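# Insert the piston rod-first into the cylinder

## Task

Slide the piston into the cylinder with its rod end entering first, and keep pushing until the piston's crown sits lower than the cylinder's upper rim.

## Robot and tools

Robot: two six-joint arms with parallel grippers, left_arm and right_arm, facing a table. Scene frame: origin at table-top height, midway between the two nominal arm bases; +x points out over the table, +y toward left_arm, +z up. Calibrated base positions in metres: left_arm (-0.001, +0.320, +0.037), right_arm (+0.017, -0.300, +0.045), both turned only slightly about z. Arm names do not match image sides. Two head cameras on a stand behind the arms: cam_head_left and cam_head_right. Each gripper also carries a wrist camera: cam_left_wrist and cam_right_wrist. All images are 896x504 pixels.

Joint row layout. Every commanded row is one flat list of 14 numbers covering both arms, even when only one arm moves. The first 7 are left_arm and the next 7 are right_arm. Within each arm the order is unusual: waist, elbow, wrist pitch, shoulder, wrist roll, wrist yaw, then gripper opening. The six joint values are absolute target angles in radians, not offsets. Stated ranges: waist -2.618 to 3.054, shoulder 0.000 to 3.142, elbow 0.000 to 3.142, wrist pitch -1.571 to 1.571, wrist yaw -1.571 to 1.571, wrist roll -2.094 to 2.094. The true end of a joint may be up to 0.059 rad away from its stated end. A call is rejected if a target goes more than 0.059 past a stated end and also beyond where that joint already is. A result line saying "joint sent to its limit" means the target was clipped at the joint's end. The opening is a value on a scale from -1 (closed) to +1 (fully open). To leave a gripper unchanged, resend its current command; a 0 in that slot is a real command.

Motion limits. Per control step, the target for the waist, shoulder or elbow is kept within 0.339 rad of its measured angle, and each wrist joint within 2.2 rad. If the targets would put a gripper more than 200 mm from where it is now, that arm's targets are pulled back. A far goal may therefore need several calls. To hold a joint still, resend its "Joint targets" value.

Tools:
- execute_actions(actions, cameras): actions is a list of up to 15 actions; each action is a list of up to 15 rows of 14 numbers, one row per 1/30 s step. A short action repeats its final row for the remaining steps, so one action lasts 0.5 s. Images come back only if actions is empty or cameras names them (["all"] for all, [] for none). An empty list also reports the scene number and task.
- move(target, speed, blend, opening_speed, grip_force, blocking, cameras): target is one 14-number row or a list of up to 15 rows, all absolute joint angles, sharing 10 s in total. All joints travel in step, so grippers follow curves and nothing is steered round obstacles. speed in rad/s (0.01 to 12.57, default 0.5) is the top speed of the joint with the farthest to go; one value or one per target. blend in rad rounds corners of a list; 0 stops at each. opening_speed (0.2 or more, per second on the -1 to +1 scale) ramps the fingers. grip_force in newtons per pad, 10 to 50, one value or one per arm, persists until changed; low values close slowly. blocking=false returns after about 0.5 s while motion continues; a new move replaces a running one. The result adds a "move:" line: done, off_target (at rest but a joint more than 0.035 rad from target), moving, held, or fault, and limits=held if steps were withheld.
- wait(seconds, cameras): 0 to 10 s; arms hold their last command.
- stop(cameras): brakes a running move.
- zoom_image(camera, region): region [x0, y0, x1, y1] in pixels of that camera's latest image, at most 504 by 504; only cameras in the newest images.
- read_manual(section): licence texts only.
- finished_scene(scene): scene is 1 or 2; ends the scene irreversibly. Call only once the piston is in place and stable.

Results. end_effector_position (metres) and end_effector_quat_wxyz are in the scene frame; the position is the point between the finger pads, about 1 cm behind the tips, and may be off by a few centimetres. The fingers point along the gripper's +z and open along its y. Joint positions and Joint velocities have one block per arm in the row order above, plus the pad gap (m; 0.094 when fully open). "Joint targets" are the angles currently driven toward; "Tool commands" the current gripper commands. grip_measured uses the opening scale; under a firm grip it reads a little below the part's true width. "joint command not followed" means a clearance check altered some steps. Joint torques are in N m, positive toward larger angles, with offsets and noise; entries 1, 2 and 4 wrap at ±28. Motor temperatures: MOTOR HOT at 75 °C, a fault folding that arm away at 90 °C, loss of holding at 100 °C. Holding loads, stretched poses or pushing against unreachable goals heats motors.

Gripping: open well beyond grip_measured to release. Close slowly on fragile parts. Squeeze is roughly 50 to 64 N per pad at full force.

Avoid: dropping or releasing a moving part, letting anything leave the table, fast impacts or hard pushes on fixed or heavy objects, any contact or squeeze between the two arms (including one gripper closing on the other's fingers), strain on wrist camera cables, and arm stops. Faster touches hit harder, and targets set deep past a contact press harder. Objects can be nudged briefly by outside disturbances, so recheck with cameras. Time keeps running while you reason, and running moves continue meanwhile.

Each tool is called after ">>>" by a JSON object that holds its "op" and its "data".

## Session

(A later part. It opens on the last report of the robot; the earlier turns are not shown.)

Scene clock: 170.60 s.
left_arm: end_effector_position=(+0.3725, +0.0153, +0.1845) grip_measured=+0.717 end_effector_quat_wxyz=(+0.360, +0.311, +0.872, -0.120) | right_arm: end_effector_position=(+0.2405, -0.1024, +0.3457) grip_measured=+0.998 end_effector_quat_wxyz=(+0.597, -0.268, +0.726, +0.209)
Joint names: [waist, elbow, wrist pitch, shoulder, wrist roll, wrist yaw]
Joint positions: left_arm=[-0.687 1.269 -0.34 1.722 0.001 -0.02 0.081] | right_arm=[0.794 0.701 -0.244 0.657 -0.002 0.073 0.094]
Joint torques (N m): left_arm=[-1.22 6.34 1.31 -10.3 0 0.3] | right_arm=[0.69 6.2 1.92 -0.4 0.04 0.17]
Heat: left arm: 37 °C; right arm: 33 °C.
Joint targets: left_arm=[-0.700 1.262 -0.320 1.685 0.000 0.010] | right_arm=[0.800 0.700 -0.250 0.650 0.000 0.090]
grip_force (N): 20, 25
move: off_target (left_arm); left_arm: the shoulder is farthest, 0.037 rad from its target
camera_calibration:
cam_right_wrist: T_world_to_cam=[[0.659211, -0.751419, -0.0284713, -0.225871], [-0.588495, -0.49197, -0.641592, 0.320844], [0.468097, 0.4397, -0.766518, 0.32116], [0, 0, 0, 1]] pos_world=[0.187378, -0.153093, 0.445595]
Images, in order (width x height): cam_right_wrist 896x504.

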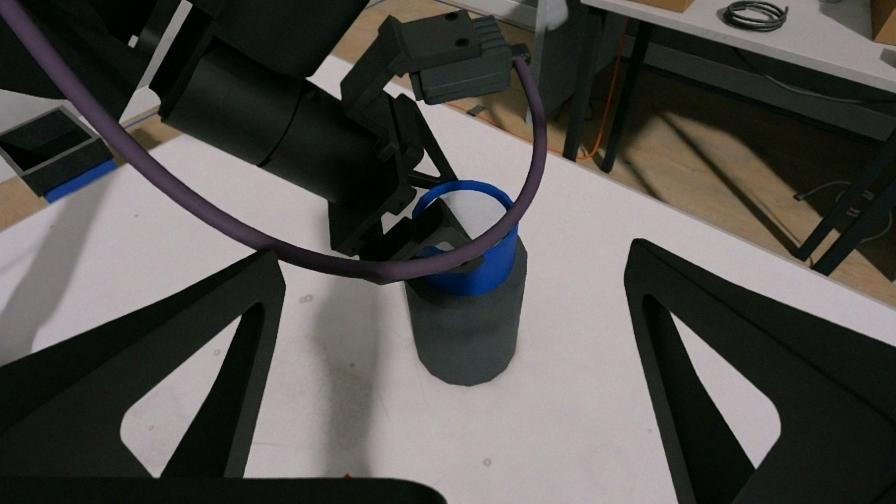

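>>> {"op": "move", "data": {"target": [-0.650, 1.262, -0.320, 1.685, 0.0, 0.0, 0.60, 0.80, 0.70, -0.25, 0.65, 0, 0.09, 1.0], "speed": 0.06, "cameras": ["cam_left_wrist"]}}

>>> {"op": "zoom_image", "data": {"camera": "cam_left_wrist", "region": [290, 100, 640, 430]}}

Scene clock: 176.93 s.
left_arm: end_effector_position=(+0.3766, +0.0204, +0.1845) grip_measured=+0.717 end_effector_quat_wxyz=(+0.357, +0.305, +0.874, -0.127) | right_arm: end_effector_position=(+0.2406, -0.1025, +0.3458) grip_measured=+0.998 end_effector_quat_wxyz=(+0.598, -0.268, +0.726, +0.209)
Joint names: [waist, elbow, wrist pitch, shoulder, wrist roll, wrist yaw]
Joint positions: left_arm=[-0.664 1.269 -0.34 1.722 0.001 0.005 0.081] | right_arm=[0.794 0.701 -0.244 0.657 -0.002 0.074 0.094]
Joint torques (N m): left_arm=[1.28 6.32 1.31 -10.3 0 -0.08] | right_arm=[0.68 6.24 1.92 -0.31 0.01 0.14]
Heat: left arm: 37 °C; right arm: 33 °C.
Joint targets: left_arm=[-0.650 1.262 -0.320 1.685 0.000 0.000] | right_arm=[0.800 0.700 -0.250 0.650 0.000 0.090]
grip_force (N): 20, 25
move: off_target (left_arm); left_arm: the shoulder is farthest, 0.037 rad from its target
camera_calibration:
cam_left_wrist: T_world_to_cam=[[-0.634464, -0.770202, -0.0651499, 0.268144], [-0.763079, 0.637559, -0.105963, 0.299927], [0.12315, -0.0175152, -0.992233, 0.258109], [0, 0, 0, 1]] pos_world=[0.367209, 0.0198244, 0.305355]
Images, in order (width x height): cam_left_wrist 896x504.

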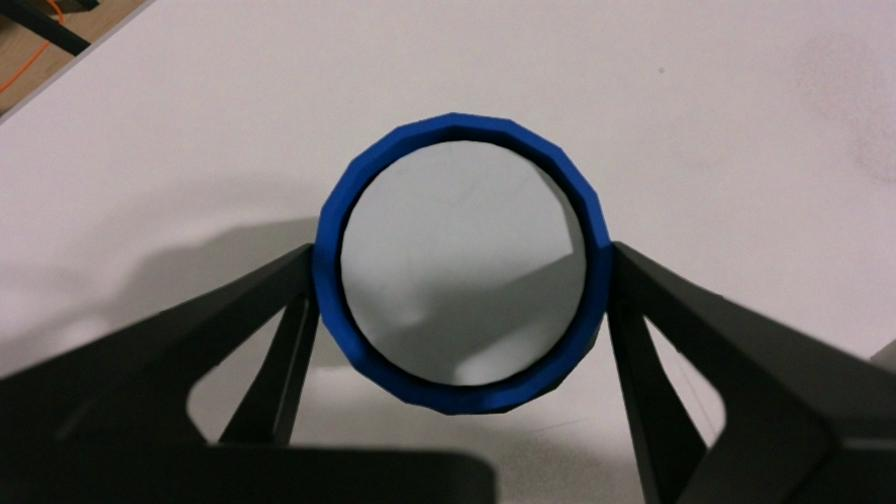

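Scaled by 1.440 from the camera's 896x504 image, which has a finer 1280x720 frame.

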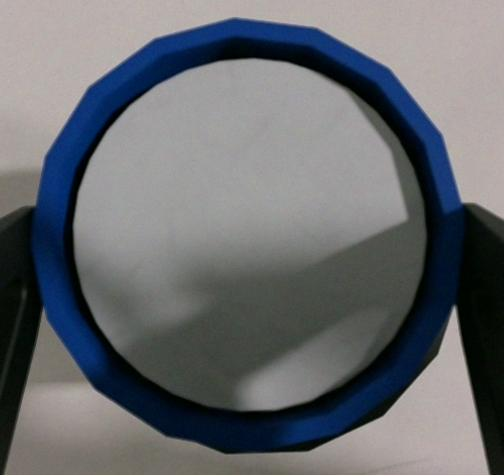

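>>> {"op": "move", "data": {"target": [-0.630, 1.262, -0.320, 1.685, 0.0, -0.02, 0.60, 0.80, 0.70, -0.25, 0.65, 0, 0.09, 1.0], "speed": 0.06, "cameras": ["cam_left_wrist"]}}

>>> {"op": "zoom_image", "data": {"camera": "cam_left_wrist", "region": [290, 100, 640, 430]}}

Scene clock: 179.90 s.
left_arm: end_effector_position=(+0.3839, +0.0298, +0.1845) grip_measured=+0.717 end_effector_quat_wxyz=(+0.358, +0.295, +0.877, -0.123) | right_arm: end_effector_position=(+0.2406, -0.1025, +0.3458) grip_measured=+0.998 end_effector_quat_wxyz=(+0.598, -0.268, +0.726, +0.209)
Joint names: [waist, elbow, wrist pitch, shoulder, wrist roll, wrist yaw]
Joint positions: left_arm=[-0.638 1.269 -0.34 1.722 0.001 0.008 0.081] | right_arm=[0.794 0.701 -0.244 0.657 -0.002 0.074 0.094]
Joint torques (N m): left_arm=[0.75 6.34 1.31 -10.32 0 -0.32] | right_arm=[0.72 6.24 1.92 -0.31 0.02 0.16]
Heat: left arm: 37 °C; right arm: 33 °C.
Joint targets: left_arm=[-0.630 1.262 -0.320 1.685 0.000 -0.020] | right_arm=[0.800 0.700 -0.250 0.650 0.000 0.090]
grip_force (N): 20, 25
move: off_target (left_arm); left_arm: the shoulder is farthest, 0.037 rad from its target
camera_calibration:
cam_left_wrist: T_world_to_cam=[[-0.615881, -0.785273, -0.0635428, 0.272965], [-0.77824, 0.618947, -0.106058, 0.305914], [0.122614, -0.0158676, -0.992328, 0.257543], [0, 0, 0, 1]] pos_world=[0.37461, 0.0290941, 0.305357]
Images, in order (width x height): cam_left_wrist 896x504.

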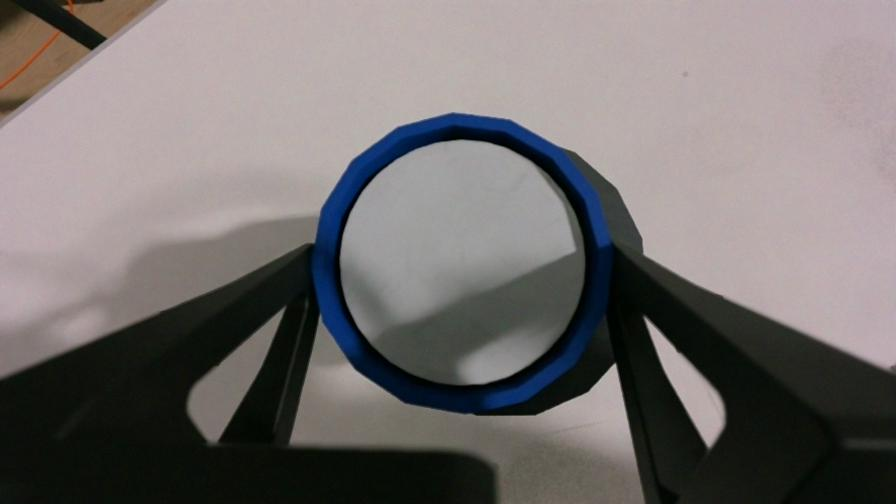

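Scaled by 1.440 from the camera's 896x504 image, which has a finer 1280x720 frame.

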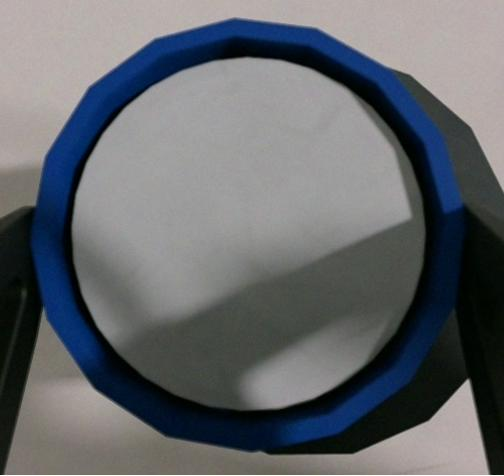

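>>> {"op": "move", "data": {"target": [-0.660, 1.262, -0.320, 1.685, 0.0, 0.0, 0.60, 0.80, 0.70, -0.25, 0.65, 0, 0.09, 1.0], "speed": 0.06, "cameras": ["cam_left_wrist"]}}

>>> {"op": "zoom_image", "data": {"camera": "cam_left_wrist", "region": [290, 100, 640, 430]}}

Scene clock: 187.00 s.
left_arm: end_effector_position=(+0.3811, +0.0262, +0.1845) grip_measured=+0.717 end_effector_quat_wxyz=(+0.359, +0.299, +0.876, -0.123) | right_arm: end_effector_position=(+0.2406, -0.1025, +0.3458) grip_measured=+0.998 end_effector_quat_wxyz=(+0.598, -0.268, +0.726, +0.209)
Joint names: [waist, elbow, wrist pitch, shoulder, wrist roll, wrist yaw]
Joint positions: left_arm=[-0.65 1.269 -0.34 1.722 0.001 0.002 0.081] | right_arm=[0.794 0.701 -0.244 0.657 -0.002 0.074 0.094]
Joint torques (N m): left_arm=[-0.91 6.35 1.31 -10.3 0 -0.04] | right_arm=[0.65 6.24 1.94 -0.38 0.02 0.16]
Heat: left arm: 38 °C; right arm: 34 °C.
Joint targets: left_arm=[-0.660 1.262 -0.320 1.685 0.000 0.000] | right_arm=[0.800 0.700 -0.250 0.650 0.000 0.090]
grip_force (N): 20, 25
move: off_target (left_arm); left_arm: the shoulder is farthest, 0.037 rad from its target
camera_calibration:
cam_left_wrist: T_world_to_cam=[[-0.621574, -0.780414, -0.0678236, 0.27122], [-0.773303, 0.625119, -0.105967, 0.303944], [0.125096, -0.0134179, -0.992054, 0.25669], [0, 0, 0, 1]] pos_world=[0.371513, 0.0251075, 0.305253]
Images, in order (width x height): cam_left_wrist 896x504.

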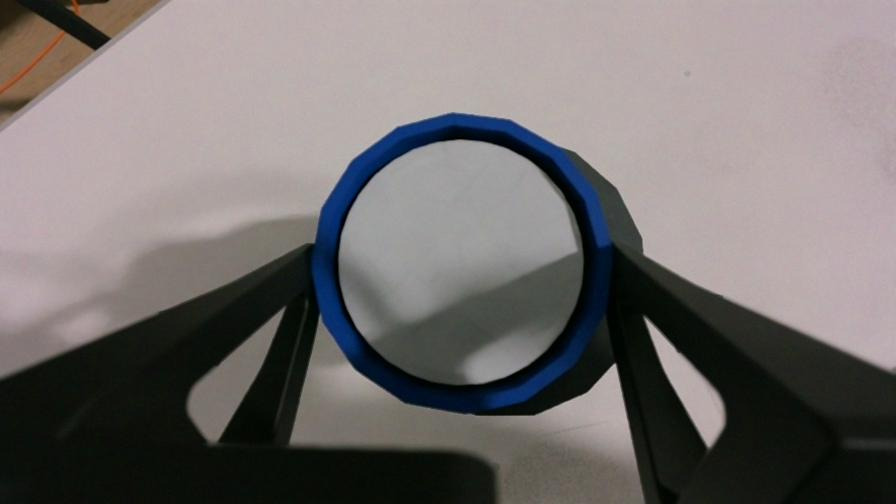

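Scaled by 1.440 from the camera's 896x504 image, which has a finer 1280x720 frame.

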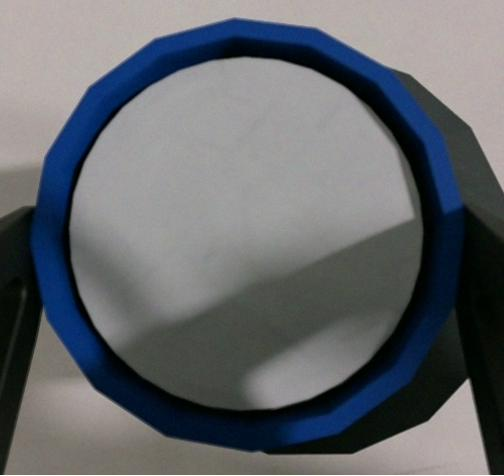

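>>> {"op": "move", "data": {"target": [-0.680, 1.262, -0.320, 1.685, 0.0, 0.0, 0.60, 0.80, 0.70, -0.25, 0.65, 0, 0.09, 1.0], "speed": 0.06, "cameras": ["cam_left_wrist"]}}

Scene clock: 188.40 s.
left_arm: end_effector_position=(+0.3766, +0.0204, +0.1845) grip_measured=+0.717 end_effector_quat_wxyz=(+0.359, +0.305, +0.874, -0.122) | right_arm: end_effector_position=(+0.2406, -0.1025, +0.3458) grip_measured=+0.998 end_effector_quat_wxyz=(+0.598, -0.268, +0.726, +0.209)
Joint names: [waist, elbow, wrist pitch, shoulder, wrist roll, wrist yaw]
Joint positions: left_arm=[-0.669 1.269 -0.34 1.722 0.001 -0.008 0.081] | right_arm=[0.794 0.701 -0.244 0.657 -0.002 0.074 0.094]
Joint torques (N m): left_arm=[-1.05 6.34 1.31 -10.32 0 0.06] | right_arm=[0.72 6.22 1.92 -0.27 0.03 0.17]
Heat: left arm: 38 °C; right arm: 34 °C.
Joint targets: left_arm=[-0.680 1.262 -0.320 1.685 0.000 0.000] | right_arm=[0.800 0.700 -0.250 0.650 0.000 0.090]
grip_force (N): 20, 25
move: off_target (left_arm); left_arm: the shoulder is farthest, 0.037 rad from its target
camera_calibration:
cam_left_wrist: T_world_to_cam=[[-0.630848, -0.772333, -0.0743865, 0.268466], [-0.765113, 0.635142, -0.10581, 0.300767], [0.128967, -0.00983615, -0.9916, 0.2556], [0, 0, 0, 1]] pos_world=[0.366518, 0.0188291, 0.305248]
Images, in order (width x height): cam_left_wrist 896x504.

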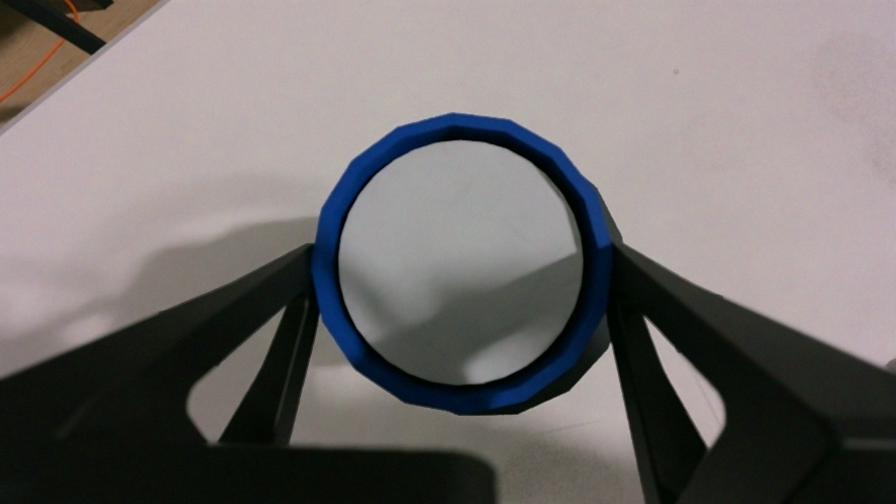

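>>> {"op": "zoom_image", "data": {"camera": "cam_left_wrist", "region": [290, 100, 640, 430]}}

Scaled by 1.440 from the camera's 896x504 image, which has a finer 1280x720 frame.

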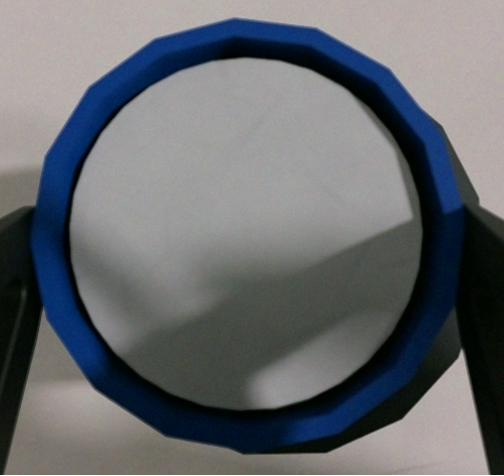

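>>> {"op": "move", "data": {"target": [-0.691, 1.262, -0.320, 1.685, 0.0, 0.0, 0.60, 0.80, 0.70, -0.25, 0.65, 0, 0.09, 1.0], "speed": 0.05, "cameras": ["cam_left_wrist"]}}

>>> {"op": "zoom_image", "data": {"camera": "cam_left_wrist", "region": [290, 100, 640, 430]}}

Scene clock: 191.77 s.
left_arm: end_effector_position=(+0.3736, +0.0167, +0.1845) grip_measured=+0.717 end_effector_quat_wxyz=(+0.359, +0.309, +0.872, -0.123) | right_arm: end_effector_position=(+0.2406, -0.1025, +0.3458) grip_measured=+0.998 end_effector_quat_wxyz=(+0.598, -0.268, +0.726, +0.209)
Joint names: [waist, elbow, wrist pitch, shoulder, wrist roll, wrist yaw]
Joint positions: left_arm=[-0.679 1.269 -0.34 1.722 0.001 -0.01 0.081] | right_arm=[0.794 0.701 -0.244 0.657 -0.002 0.074 0.094]
Joint torques (N m): left_arm=[-1.1 6.34 1.31 -10.3 0 0.08] | right_arm=[0.69 6.31 1.93 -0.32 0.05 0.19]
Heat: left arm: 38 °C; right arm: 34 °C.
Joint targets: left_arm=[-0.691 1.262 -0.320 1.685 0.000 0.000] | right_arm=[0.800 0.700 -0.250 0.650 0.000 0.090]
grip_force (N): 20, 25
move: off_target (left_arm); left_arm: the shoulder is farthest, 0.037 rad from its target
camera_calibration:
cam_left_wrist: T_world_to_cam=[[-0.637736, -0.766501, -0.0759562, 0.26648], [-0.759233, 0.642168, -0.105759, 0.298542], [0.129841, -0.00977759, -0.991487, 0.255609], [0, 0, 0, 1]] pos_world=[0.363418, 0.0150415, 0.305247]
Images, in order (width x height): cam_left_wrist 896x504.

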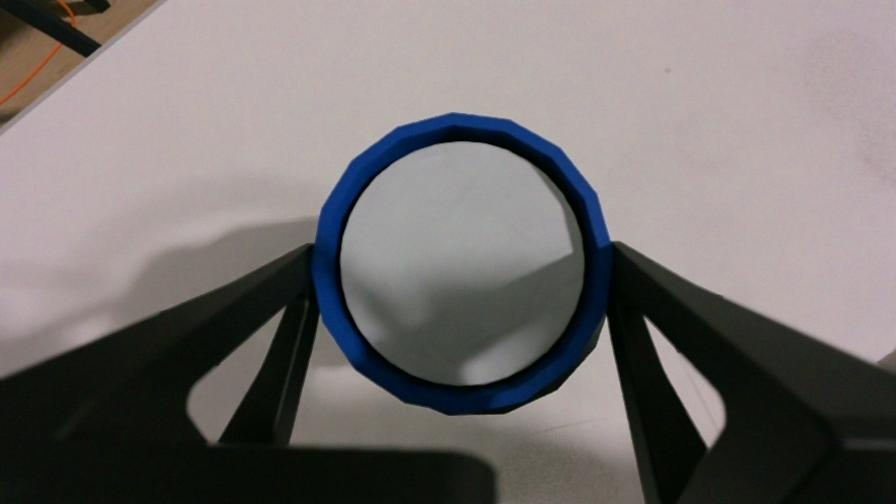

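Scaled by 1.440 from the camera's 896x504 image, which has a finer 1280x720 frame.

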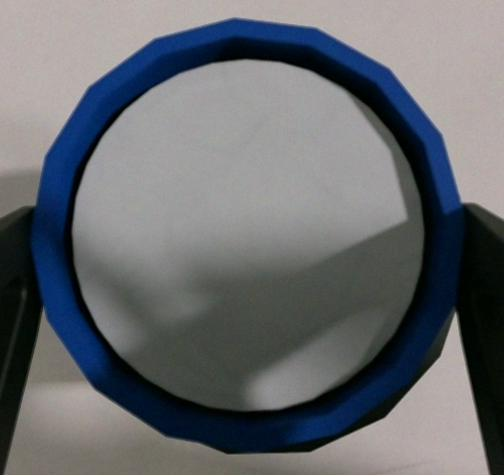

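>>> {"op": "move", "data": {"target": [-0.695, 1.262, -0.320, 1.685, 0.0, 0.0, 0.60, 0.80, 0.70, -0.25, 0.65, 0, 0.09, 1.0], "speed": 0.03, "cameras": ["cam_left_wrist"]}}

>>> {"op": "zoom_image", "data": {"camera": "cam_left_wrist", "region": [290, 100, 640, 430]}}

Scene clock: 192.90 s.
left_arm: end_effector_position=(+0.3736, +0.0166, +0.1845) grip_measured=+0.717 end_effector_quat_wxyz=(+0.359, +0.309, +0.872, -0.122) | right_arm: end_effector_position=(+0.2406, -0.1025, +0.3458) grip_measured=+0.998 end_effector_quat_wxyz=(+0.598, -0.268, +0.726, +0.209)
Joint names: [waist, elbow, wrist pitch, shoulder, wrist roll, wrist yaw]
Joint positions: left_arm=[-0.68 1.269 -0.34 1.722 0.001 -0.011 0.081] | right_arm=[0.794 0.701 -0.244 0.657 -0.002 0.074 0.094]
Joint torques (N m): left_arm=[-1.35 6.32 1.31 -10.32 0 0.1] | right_arm=[0.65 6.23 1.94 -0.32 0.04 0.15]
Heat: left arm: 38 °C; right arm: 34 °C.
Joint targets: left_arm=[-0.695 1.262 -0.320 1.685 0.000 0.000] | right_arm=[0.800 0.700 -0.250 0.650 0.000 0.090]
grip_force (N): 20, 25
move: off_target (left_arm); left_arm: the shoulder is farthest, 0.037 rad from its target
camera_calibration:
cam_left_wrist: T_world_to_cam=[[-0.637477, -0.766604, -0.0770746, 0.266449], [-0.759329, 0.642058, -0.105735, 0.298549], [0.130543, -0.00887865, -0.991403, 0.255337], [0, 0, 0, 1]] pos_world=[0.363219, 0.0148424, 0.305246]
Images, in order (width x height): cam_left_wrist 896x504.

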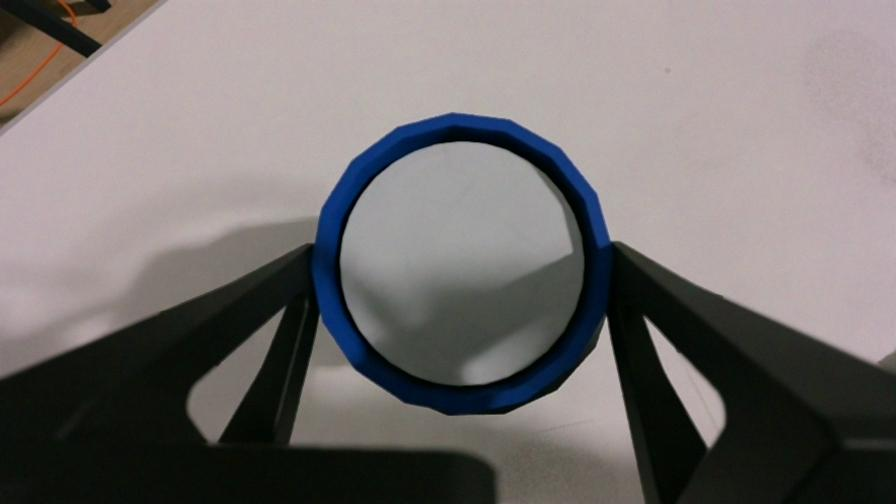

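Scaled by 1.440 from the camera's 896x504 image, which has a finer 1280x720 frame.

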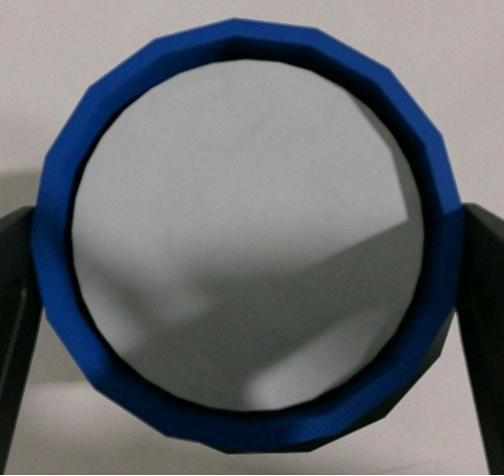

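>>> {"op": "move", "data": {"target": [[-0.685, 1.262, -0.320, 1.685, 0.0, 0.0, 0.60, 0.80, 0.70, -0.25, 0.65, 0, 0.09, 1.0], [-0.685, 1.262, -0.400, 1.685, 0.0, 0.0, 0.60, 0.80, 0.70, -0.25, 0.65, 0, 0.09, 1.0]], "speed": 0.08, "cameras": ["cam_left_wrist"]}}

>>> {"op": "zoom_image", "data": {"camera": "cam_left_wrist", "region": [290, 100, 640, 430]}}

Scene clock: 199.10 s.
left_arm: end_effector_position=(+0.3715, +0.0176, +0.1829) grip_measured=+0.717 end_effector_quat_wxyz=(+0.353, +0.310, +0.874, -0.122) | right_arm: end_effector_position=(+0.2406, -0.1025, +0.3458) grip_measured=+0.998 end_effector_quat_wxyz=(+0.598, -0.268, +0.726, +0.209)
Joint names: [waist, elbow, wrist pitch, shoulder, wrist roll, wrist yaw]
Joint positions: left_arm=[-0.68 1.269 -0.352 1.721 -0.002 -0.009 0.081] | right_arm=[0.794 0.701 -0.244 0.657 -0.002 0.074 0.094]
Joint torques (N m): left_arm=[-0.44 6.32 0.68 -10.21 0.03 0.07] | right_arm=[0.69 6.22 1.88 -0.21 0.05 0.16]
Heat: left arm: 38 °C; right arm: 34 °C.
Joint targets: left_arm=[-0.685 1.262 -0.400 1.685 0.000 0.000] | right_arm=[0.800 0.700 -0.250 0.650 0.000 0.090]
grip_force (N): 20, 25
move: off_target (left_arm); left_arm: the wrist pitch is farthest, 0.048 rad from its target
camera_calibration:
cam_left_wrist: T_world_to_cam=[[-0.638253, -0.766337, -0.0732162, 0.265448], [-0.760457, 0.64242, -0.0948744, 0.294564], [0.119741, -0.00487601, -0.992793, 0.258238], [0, 0, 0, 1]] pos_world=[0.362505, 0.0154477, 0.303759]
Images, in order (width x height): cam_left_wrist 896x504.

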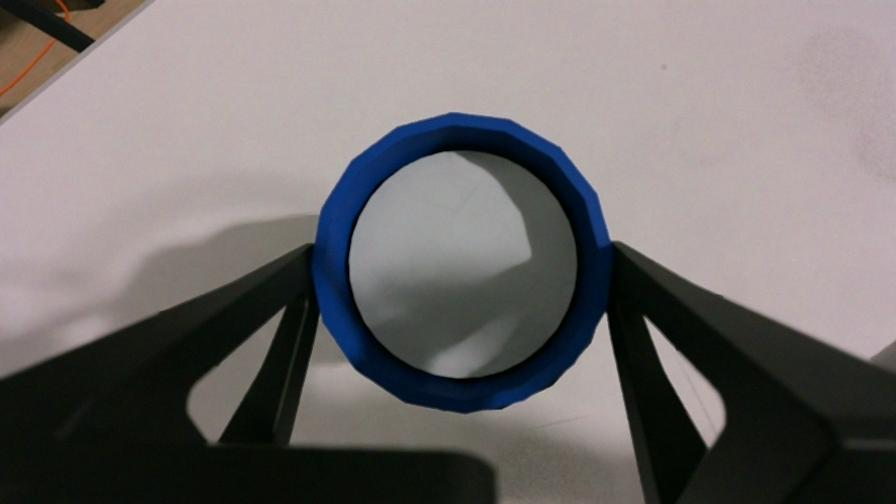

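Scaled by 1.440 from the camera's 896x504 image, which has a finer 1280x720 frame.

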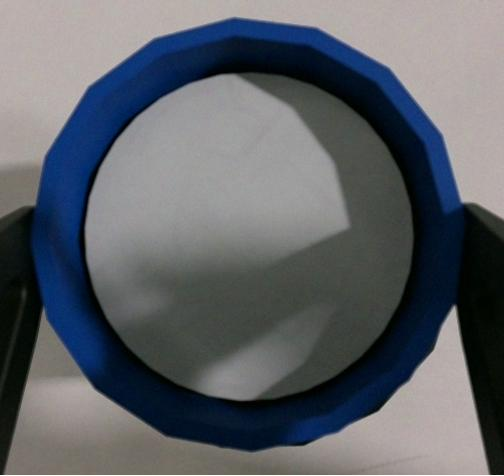

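>>> {"op": "move", "data": {"target": [[-0.672, 1.262, -0.330, 1.685, 0.0, 0.0, 0.60, 0.80, 0.70, -0.25, 0.65, 0, 0.09, 1.0], [-0.672, 1.262, -0.330, 1.685, 0.0, 0.0, 1.0, 0.80, 0.70, -0.25, 0.65, 0, 0.09, 1.0], [-0.670, 1.510, -0.555, 1.695, 0.0, 0.0, 1.0, 0.80, 0.70, -0.25, 0.65, 0, 0.09, 1.0]], "speed": [0.2, 0.2, 0.35], "cameras": ["cam_left_wrist"]}}

>>> {"op": "zoom_image", "data": {"camera": "cam_left_wrist", "region": [310, 130, 640, 430]}}

Scene clock: 208.33 s.
left_arm: end_effector_position=(+0.3805, +0.0112, +0.2426) grip_measured=+0.998 end_effector_quat_wxyz=(+0.366, +0.307, +0.869, -0.129) | right_arm: end_effector_position=(+0.2406, -0.1025, +0.3458) grip_measured=+0.998 end_effector_quat_wxyz=(+0.598, -0.268, +0.726, +0.209)
Joint names: [waist, elbow, wrist pitch, shoulder, wrist roll, wrist yaw]
Joint positions: left_arm=[-0.677 1.486 -0.539 1.721 -0.003 -0.004 0.094] | right_arm=[0.794 0.701 -0.244 0.657 -0.002 0.074 0.094]
Joint torques (N m): left_arm=[0.62 8.8 1 -9.54 0.04 0.02] | right_arm=[0.69 6.28 1.94 -0.27 0.06 0.16]
Heat: left arm: 37 °C; right arm: 34 °C.
Joint targets: left_arm=[-0.670 1.510 -0.555 1.695 0.000 0.000] | right_arm=[0.800 0.700 -0.250 0.650 0.000 0.090]
grip_force (N): 20, 25
move: done; target 2's new numbers were sent with left_arm's shoulder 0.036 rad from that target
camera_calibration:
cam_left_wrist: T_world_to_cam=[[-0.636253, -0.768351, -0.069424, 0.268878], [-0.758606, 0.639468, -0.124893, 0.317812], [0.140356, -0.026798, -0.989738, 0.308037], [0, 0, 0, 1]] pos_world=[0.368933, 0.0116169, 0.363235]
Images, in order (width x height): cam_left_wrist 896x504.

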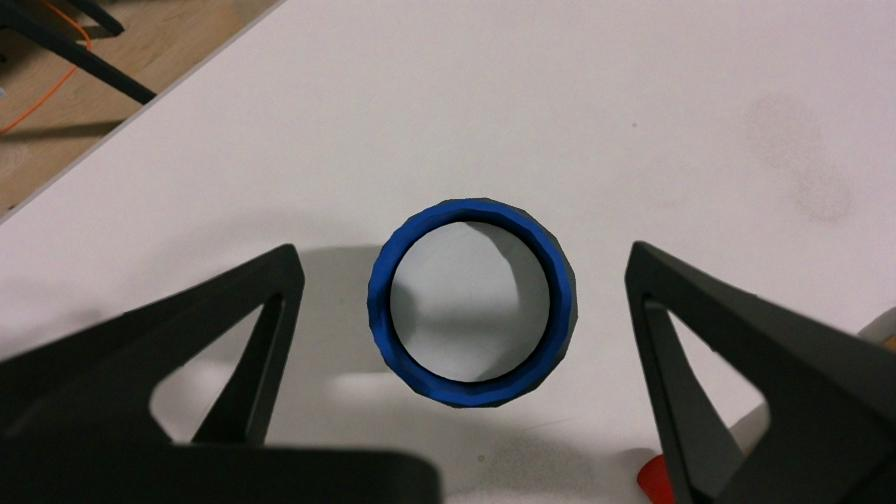

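Scaled by 1.527 from the camera's 896x504 image, which has a finer 1280x720 frame.

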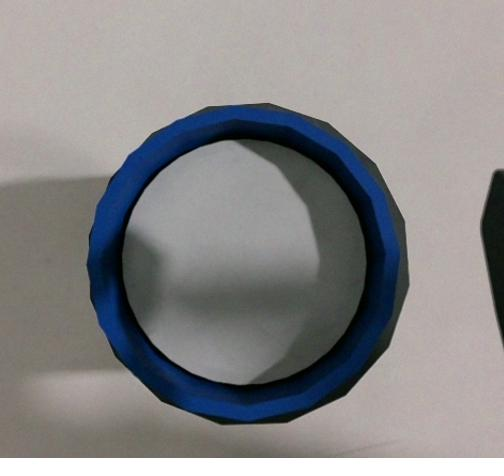

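>>> {"op": "move", "data": {"target": [-0.670, 2.275, -1.370, 2.152, 0.0, 0.0, -0.95, 0.80, 0.70, -0.25, 0.65, 0, 0.09, 1.0], "speed": 0.5, "grip_force": [50, 25], "cameras": ["cam_left_wrist", "cam_right_wrist"]}}

Scene clock: 212.57 s.
left_arm: end_effector_position=(+0.3706, +0.0192, +0.2317) grip_measured=-0.948 end_effector_quat_wxyz=(+0.158, +0.328, +0.930, -0.054) | right_arm: end_effector_position=(+0.2406, -0.1025, +0.3458) grip_measured=+0.998 end_effector_quat_wxyz=(+0.598, -0.268, +0.726, +0.209)
Joint names: [waist, elbow, wrist pitch, shoulder, wrist roll, wrist yaw]
Joint positions: left_arm=[-0.677 2.248 -1.355 2.128 -0.003 -0.004 0.002] | right_arm=[0.794 0.701 -0.244 0.657 -0.002 0.074 0.094]
Joint torques (N m): left_arm=[0.62 8.02 0.44 -8.42 0.04 0.02] | right_arm=[0.62 6.22 1.93 -0.32 0.02 0.17]
Heat: left arm: 37 °C; right arm: 34 °C.
Joint targets: left_arm=[-0.670 2.275 -1.370 2.152 0.000 0.000] | right_arm=[0.800 0.700 -0.250 0.650 0.000 0.090]
grip_force (N): 50, 25
move: done
camera_calibration:
cam_left_wrist: T_world_to_cam=[[-0.659542, -0.749402, -0.0583132, 0.273754], [-0.72128, 0.609136, 0.329711, 0.185159], [-0.211565, 0.259518, -0.942279, 0.412768], [0, 0, 0, 1]] pos_world=[0.401431, -0.014756, 0.343858]
cam_right_wrist: T_world_to_cam=[[0.658617, -0.751946, -0.0283054, -0.225988], [-0.588829, -0.491595, -0.641572, 0.320905], [0.468513, 0.439218, -0.76654, 0.321063], [0, 0, 0, 1]] pos_world=[0.187375, -0.153192, 0.445595]
Images, in order (width x height): cam_left_wrist 896x504, cam_right_wrist 896x504.

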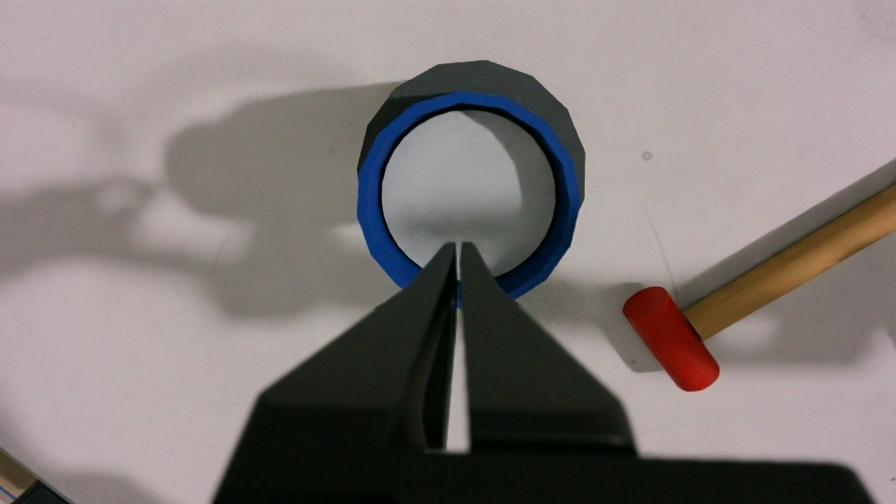

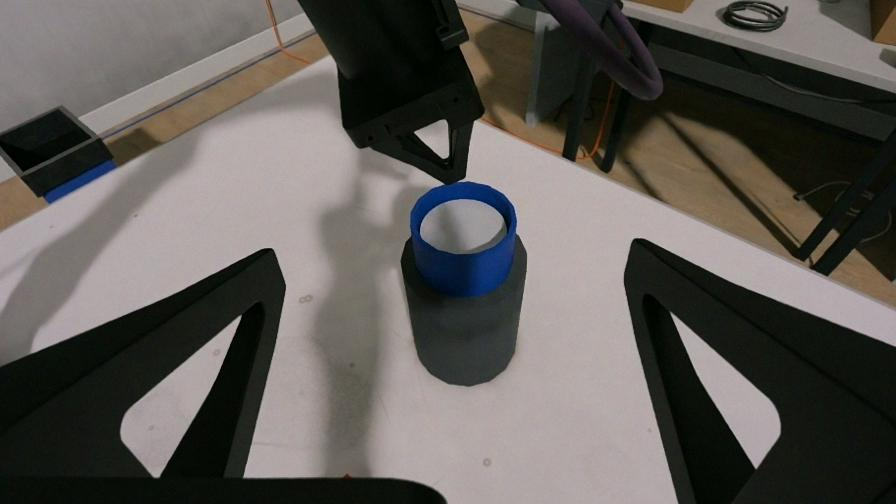

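>>> {"op": "move", "data": {"target": [-0.676, 2.300, -1.370, 2.212, 0.0, 0.0, -0.95, 0.80, 0.70, -0.25, 0.65, 0, 0.09, 1.0], "speed": 0.2, "cameras": ["cam_left_wrist", "cam_right_wrist"]}}

>>> {"op": "zoom_image", "data": {"camera": "cam_right_wrist", "region": [380, 120, 560, 310]}}

Scene clock: 219.70 s.
left_arm: end_effector_position=(+0.3763, +0.0146, +0.2101) grip_measured=-0.948 end_effector_quat_wxyz=(+0.139, +0.330, +0.933, -0.047) | right_arm: end_effector_position=(+0.2406, -0.1025, +0.3458) grip_measured=+0.998 end_effector_quat_wxyz=(+0.598, -0.268, +0.726, +0.209)
Joint names: [waist, elbow, wrist pitch, shoulder, wrist roll, wrist yaw]
Joint positions: left_arm=[-0.677 2.273 -1.358 2.192 -0.003 -0.004 0.002] | right_arm=[0.794 0.701 -0.244 0.657 -0.002 0.074 0.094]
Joint torques (N m): left_arm=[0.09 8.01 0.4 -9.14 0.04 0.02] | right_arm=[0.59 6.24 1.95 -0.28 0.02 0.15]
Heat: left arm: 36 °C; right arm: 34 °C.
Joint targets: left_arm=[-0.676 2.300 -1.370 2.212 0.000 0.000] | right_arm=[0.800 0.700 -0.250 0.650 0.000 0.090]
grip_force (N): 50, 25
move: done
camera_calibration:
cam_left_wrist: T_world_to_cam=[[-0.66135, -0.747934, -0.0566692, 0.273061], [-0.710154, 0.600039, 0.368286, 0.187135], [-0.24145, 0.28381, -0.927984, 0.402658], [0, 0, 0, 1]] pos_world=[0.410705, -0.022335, 0.320215]
cam_right_wrist: T_world_to_cam=[[0.658617, -0.751946, -0.0283054, -0.225988], [-0.588829, -0.491595, -0.641572, 0.320905], [0.468513, 0.439218, -0.76654, 0.321063], [0, 0, 0, 1]] pos_world=[0.187375, -0.153192, 0.445595]
Images, in order (width x height): cam_left_wrist 896x504, cam_right_wrist 896x504.

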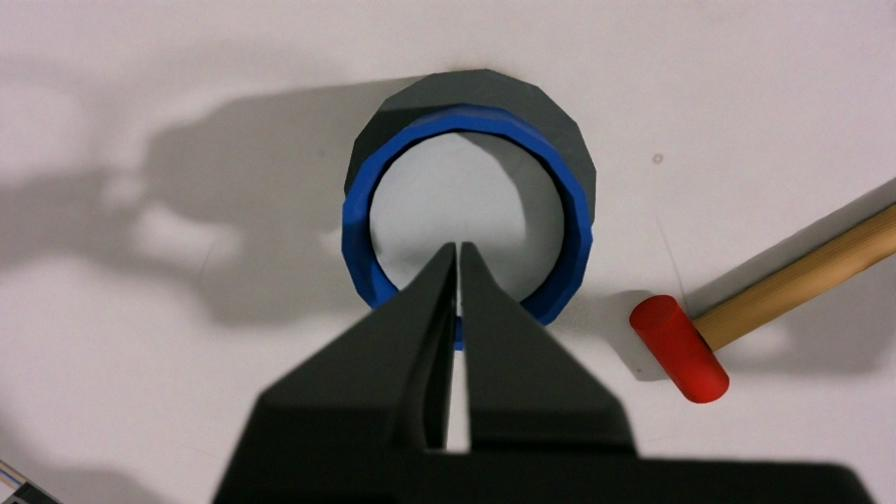

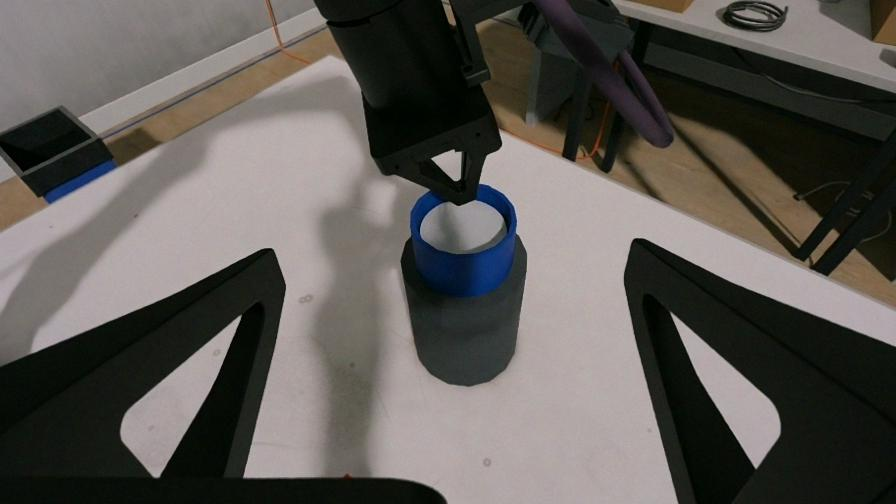

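Scaled by 2.653 from the camera's 896x504 image, which has a finer 1280x720 frame.

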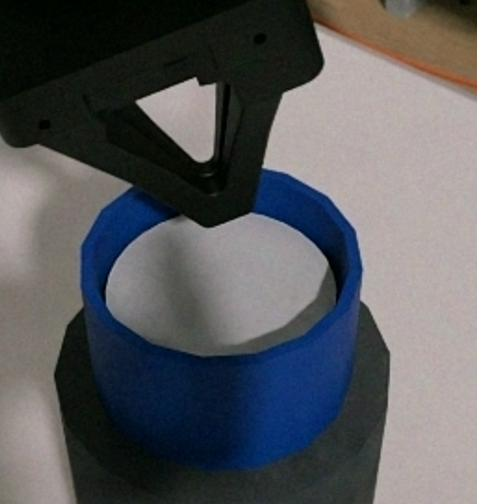

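>>> {"op": "move", "data": {"target": [-0.683, 2.395, -1.433, 2.297, 0.0, 0.0, -0.95, 0.80, 0.70, -0.25, 0.65, 0, 0.09, 1.0], "speed": 0.12, "cameras": ["cam_left_wrist", "cam_right_wrist"]}}

>>> {"op": "zoom_image", "data": {"camera": "cam_right_wrist", "region": [380, 120, 560, 310]}}

Scene clock: 223.53 s.
left_arm: end_effector_position=(+0.3796, +0.0119, +0.1978) grip_measured=-0.948 end_effector_quat_wxyz=(+0.118, +0.331, +0.936, -0.040) | right_arm: end_effector_position=(+0.2406, -0.1025, +0.3458) grip_measured=+0.998 end_effector_quat_wxyz=(+0.598, -0.268, +0.726, +0.209)
Joint names: [waist, elbow, wrist pitch, shoulder, wrist roll, wrist yaw]
Joint positions: left_arm=[-0.677 2.367 -1.418 2.271 -0.003 -0.004 0.002] | right_arm=[0.794 0.701 -0.244 0.657 -0.002 0.074 0.094]
Joint torques (N m): left_arm=[-0.57 7.99 0.31 -9.21 0.04 0.02] | right_arm=[0.66 6.12 1.92 -0.23 0.02 0.15]
Heat: left arm: 36 °C; right arm: 34 °C.
Joint targets: left_arm=[-0.683 2.395 -1.433 2.297 0.000 0.000] | right_arm=[0.800 0.700 -0.250 0.650 0.000 0.090]
grip_force (N): 50, 25
move: done
camera_calibration:
cam_left_wrist: T_world_to_cam=[[-0.663355, -0.746299, -0.0547554, 0.272953], [-0.696412, 0.588924, 0.410096, 0.182255], [-0.273808, 0.310172, -0.910397, 0.401337], [0, 0, 0, 1]] pos_world=[0.417878, -0.0281133, 0.305579]
cam_right_wrist: T_world_to_cam=[[0.658617, -0.751946, -0.0283054, -0.225988], [-0.588829, -0.491595, -0.641572, 0.320905], [0.468513, 0.439218, -0.76654, 0.321063], [0, 0, 0, 1]] pos_world=[0.187375, -0.153192, 0.445595]
Images, in order (width x height): cam_left_wrist 896x504, cam_right_wrist 896x504.

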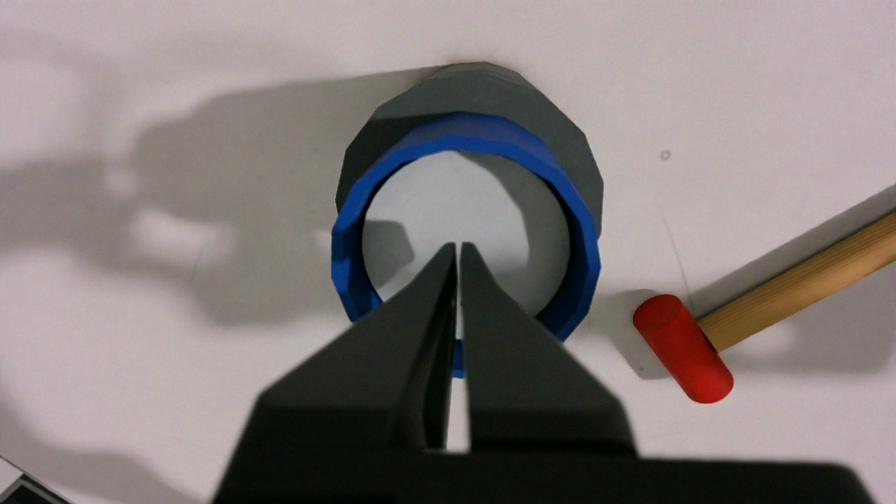

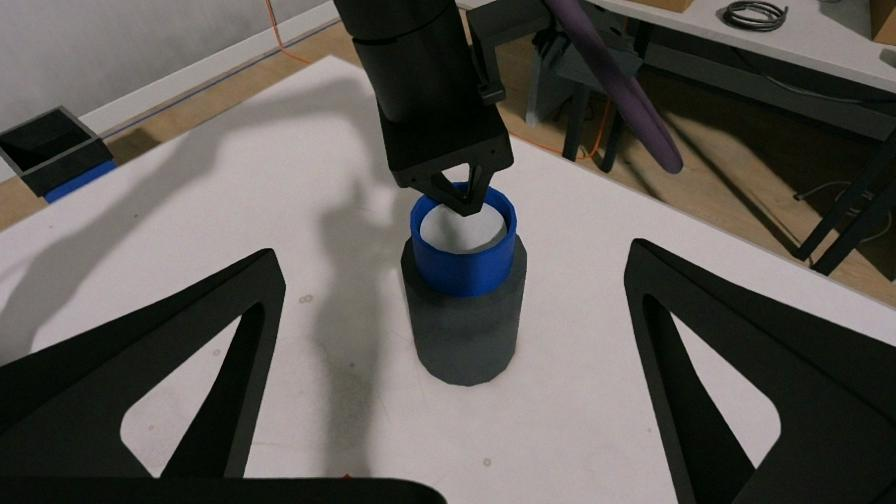

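Scaled by 2.653 from the camera's 896x504 image, which has a finer 1280x720 frame.

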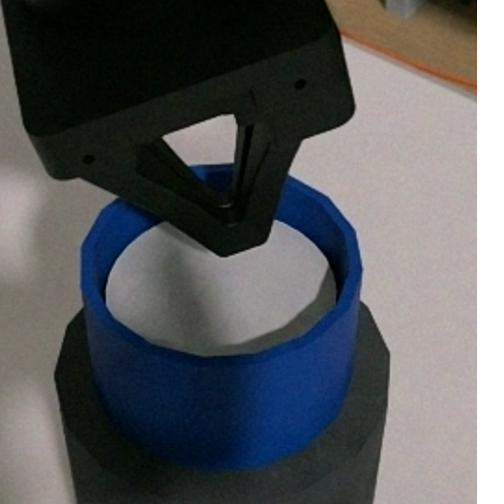

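>>> {"op": "move", "data": {"target": [[-0.690, 2.315, -1.455, 2.330, 0.0, 0.0, -0.95, 0.80, 0.70, -0.25, 0.65, 0, 0.09, 1.0], [-0.690, 2.262, -1.510, 2.387, 0.0, 0.0, -0.95, 0.80, 0.70, -0.25, 0.65, 0, 0.09, 1.0]], "speed": 0.07, "cameras": ["cam_left_wrist", "cam_right_wrist"]}}

>>> {"op": "zoom_image", "data": {"camera": "cam_right_wrist", "region": [380, 120, 560, 310]}}

Scene clock: 230.07 s.
left_arm: end_effector_position=(+0.3705, +0.0160, +0.1720) grip_measured=-0.948 end_effector_quat_wxyz=(+0.080, +0.335, +0.939, -0.026) | right_arm: end_effector_position=(+0.2406, -0.1025, +0.3458) grip_measured=+0.998 end_effector_quat_wxyz=(+0.598, -0.268, +0.726, +0.209)
Joint names: [waist, elbow, wrist pitch, shoulder, wrist roll, wrist yaw]
Joint positions: left_arm=[-0.683 2.318 -1.426 2.294 -0.003 -0.004 0.002] | right_arm=[0.794 0.701 -0.244 0.657 -0.002 0.074 0.094]
Joint torques (N m): left_arm=[-0.7 1.74 -0.43 -4.74 0.04 0.01] | right_arm=[0.68 6.27 1.92 -0.39 0.03 0.17]
Heat: left arm: 35 °C; right arm: 34 °C.
Joint targets: left_arm=[-0.690 2.262 -1.510 2.387 0.000 0.000] | right_arm=[0.800 0.700 -0.250 0.650 0.000 0.090]
grip_force (N): 50, 25
move: off_target (left_arm); left_arm: the shoulder is farthest, 0.093 rad from its target
camera_calibration:
cam_left_wrist: T_world_to_cam=[[-0.670632, -0.740035, -0.0509919, 0.270471], [-0.665355, 0.569715, 0.482419, 0.160454], [-0.327957, 0.357454, -0.874455, 0.387227], [0, 0, 0, 1]] pos_world=[0.415139, -0.0296707, 0.274998]
cam_right_wrist: T_world_to_cam=[[0.658617, -0.751946, -0.0283054, -0.225988], [-0.588829, -0.491595, -0.641572, 0.320905], [0.468513, 0.439218, -0.76654, 0.321063], [0, 0, 0, 1]] pos_world=[0.187375, -0.153192, 0.445595]
Images, in order (width x height): cam_left_wrist 896x504, cam_right_wrist 896x504.

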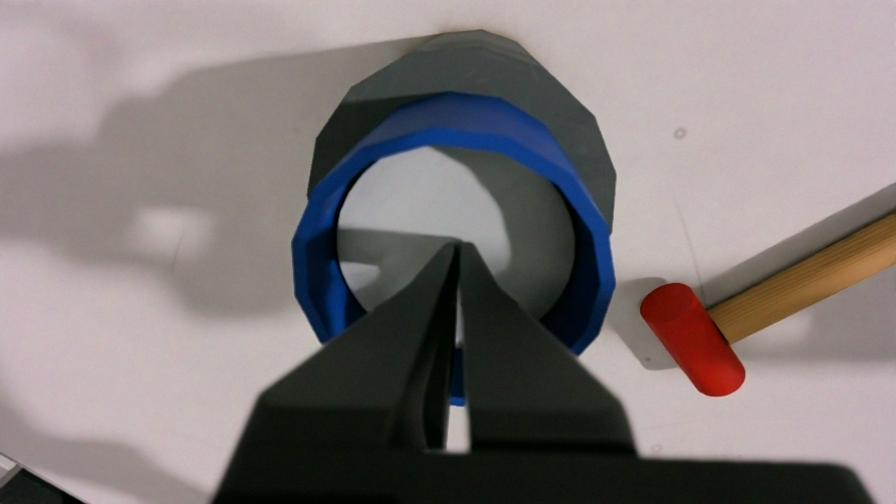

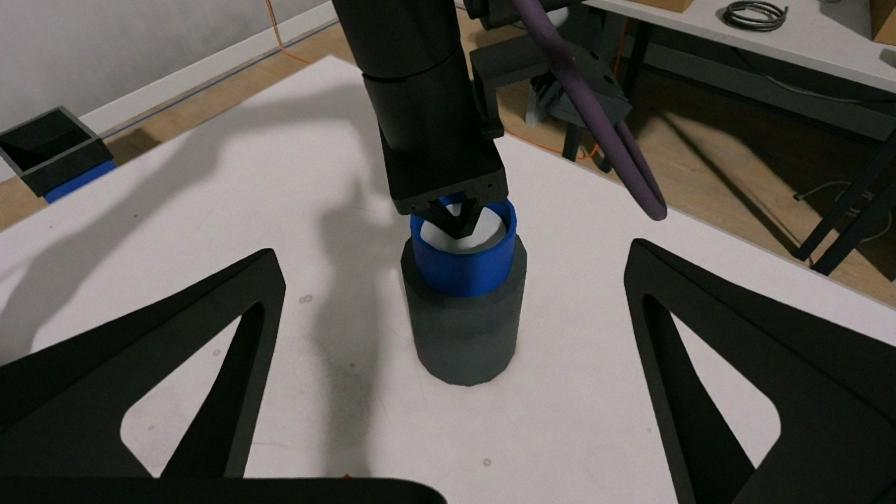

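Scaled by 2.653 from the camera's 896x504 image, which has a finer 1280x720 frame.

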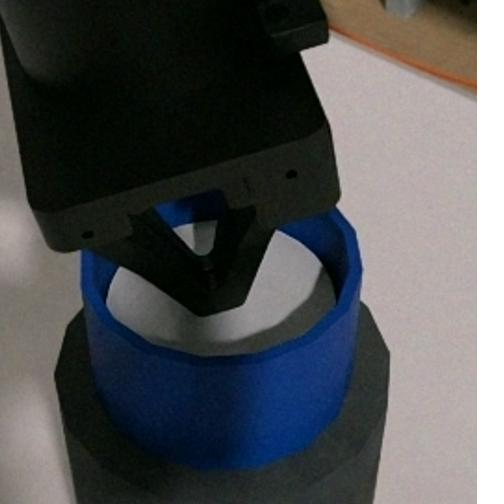

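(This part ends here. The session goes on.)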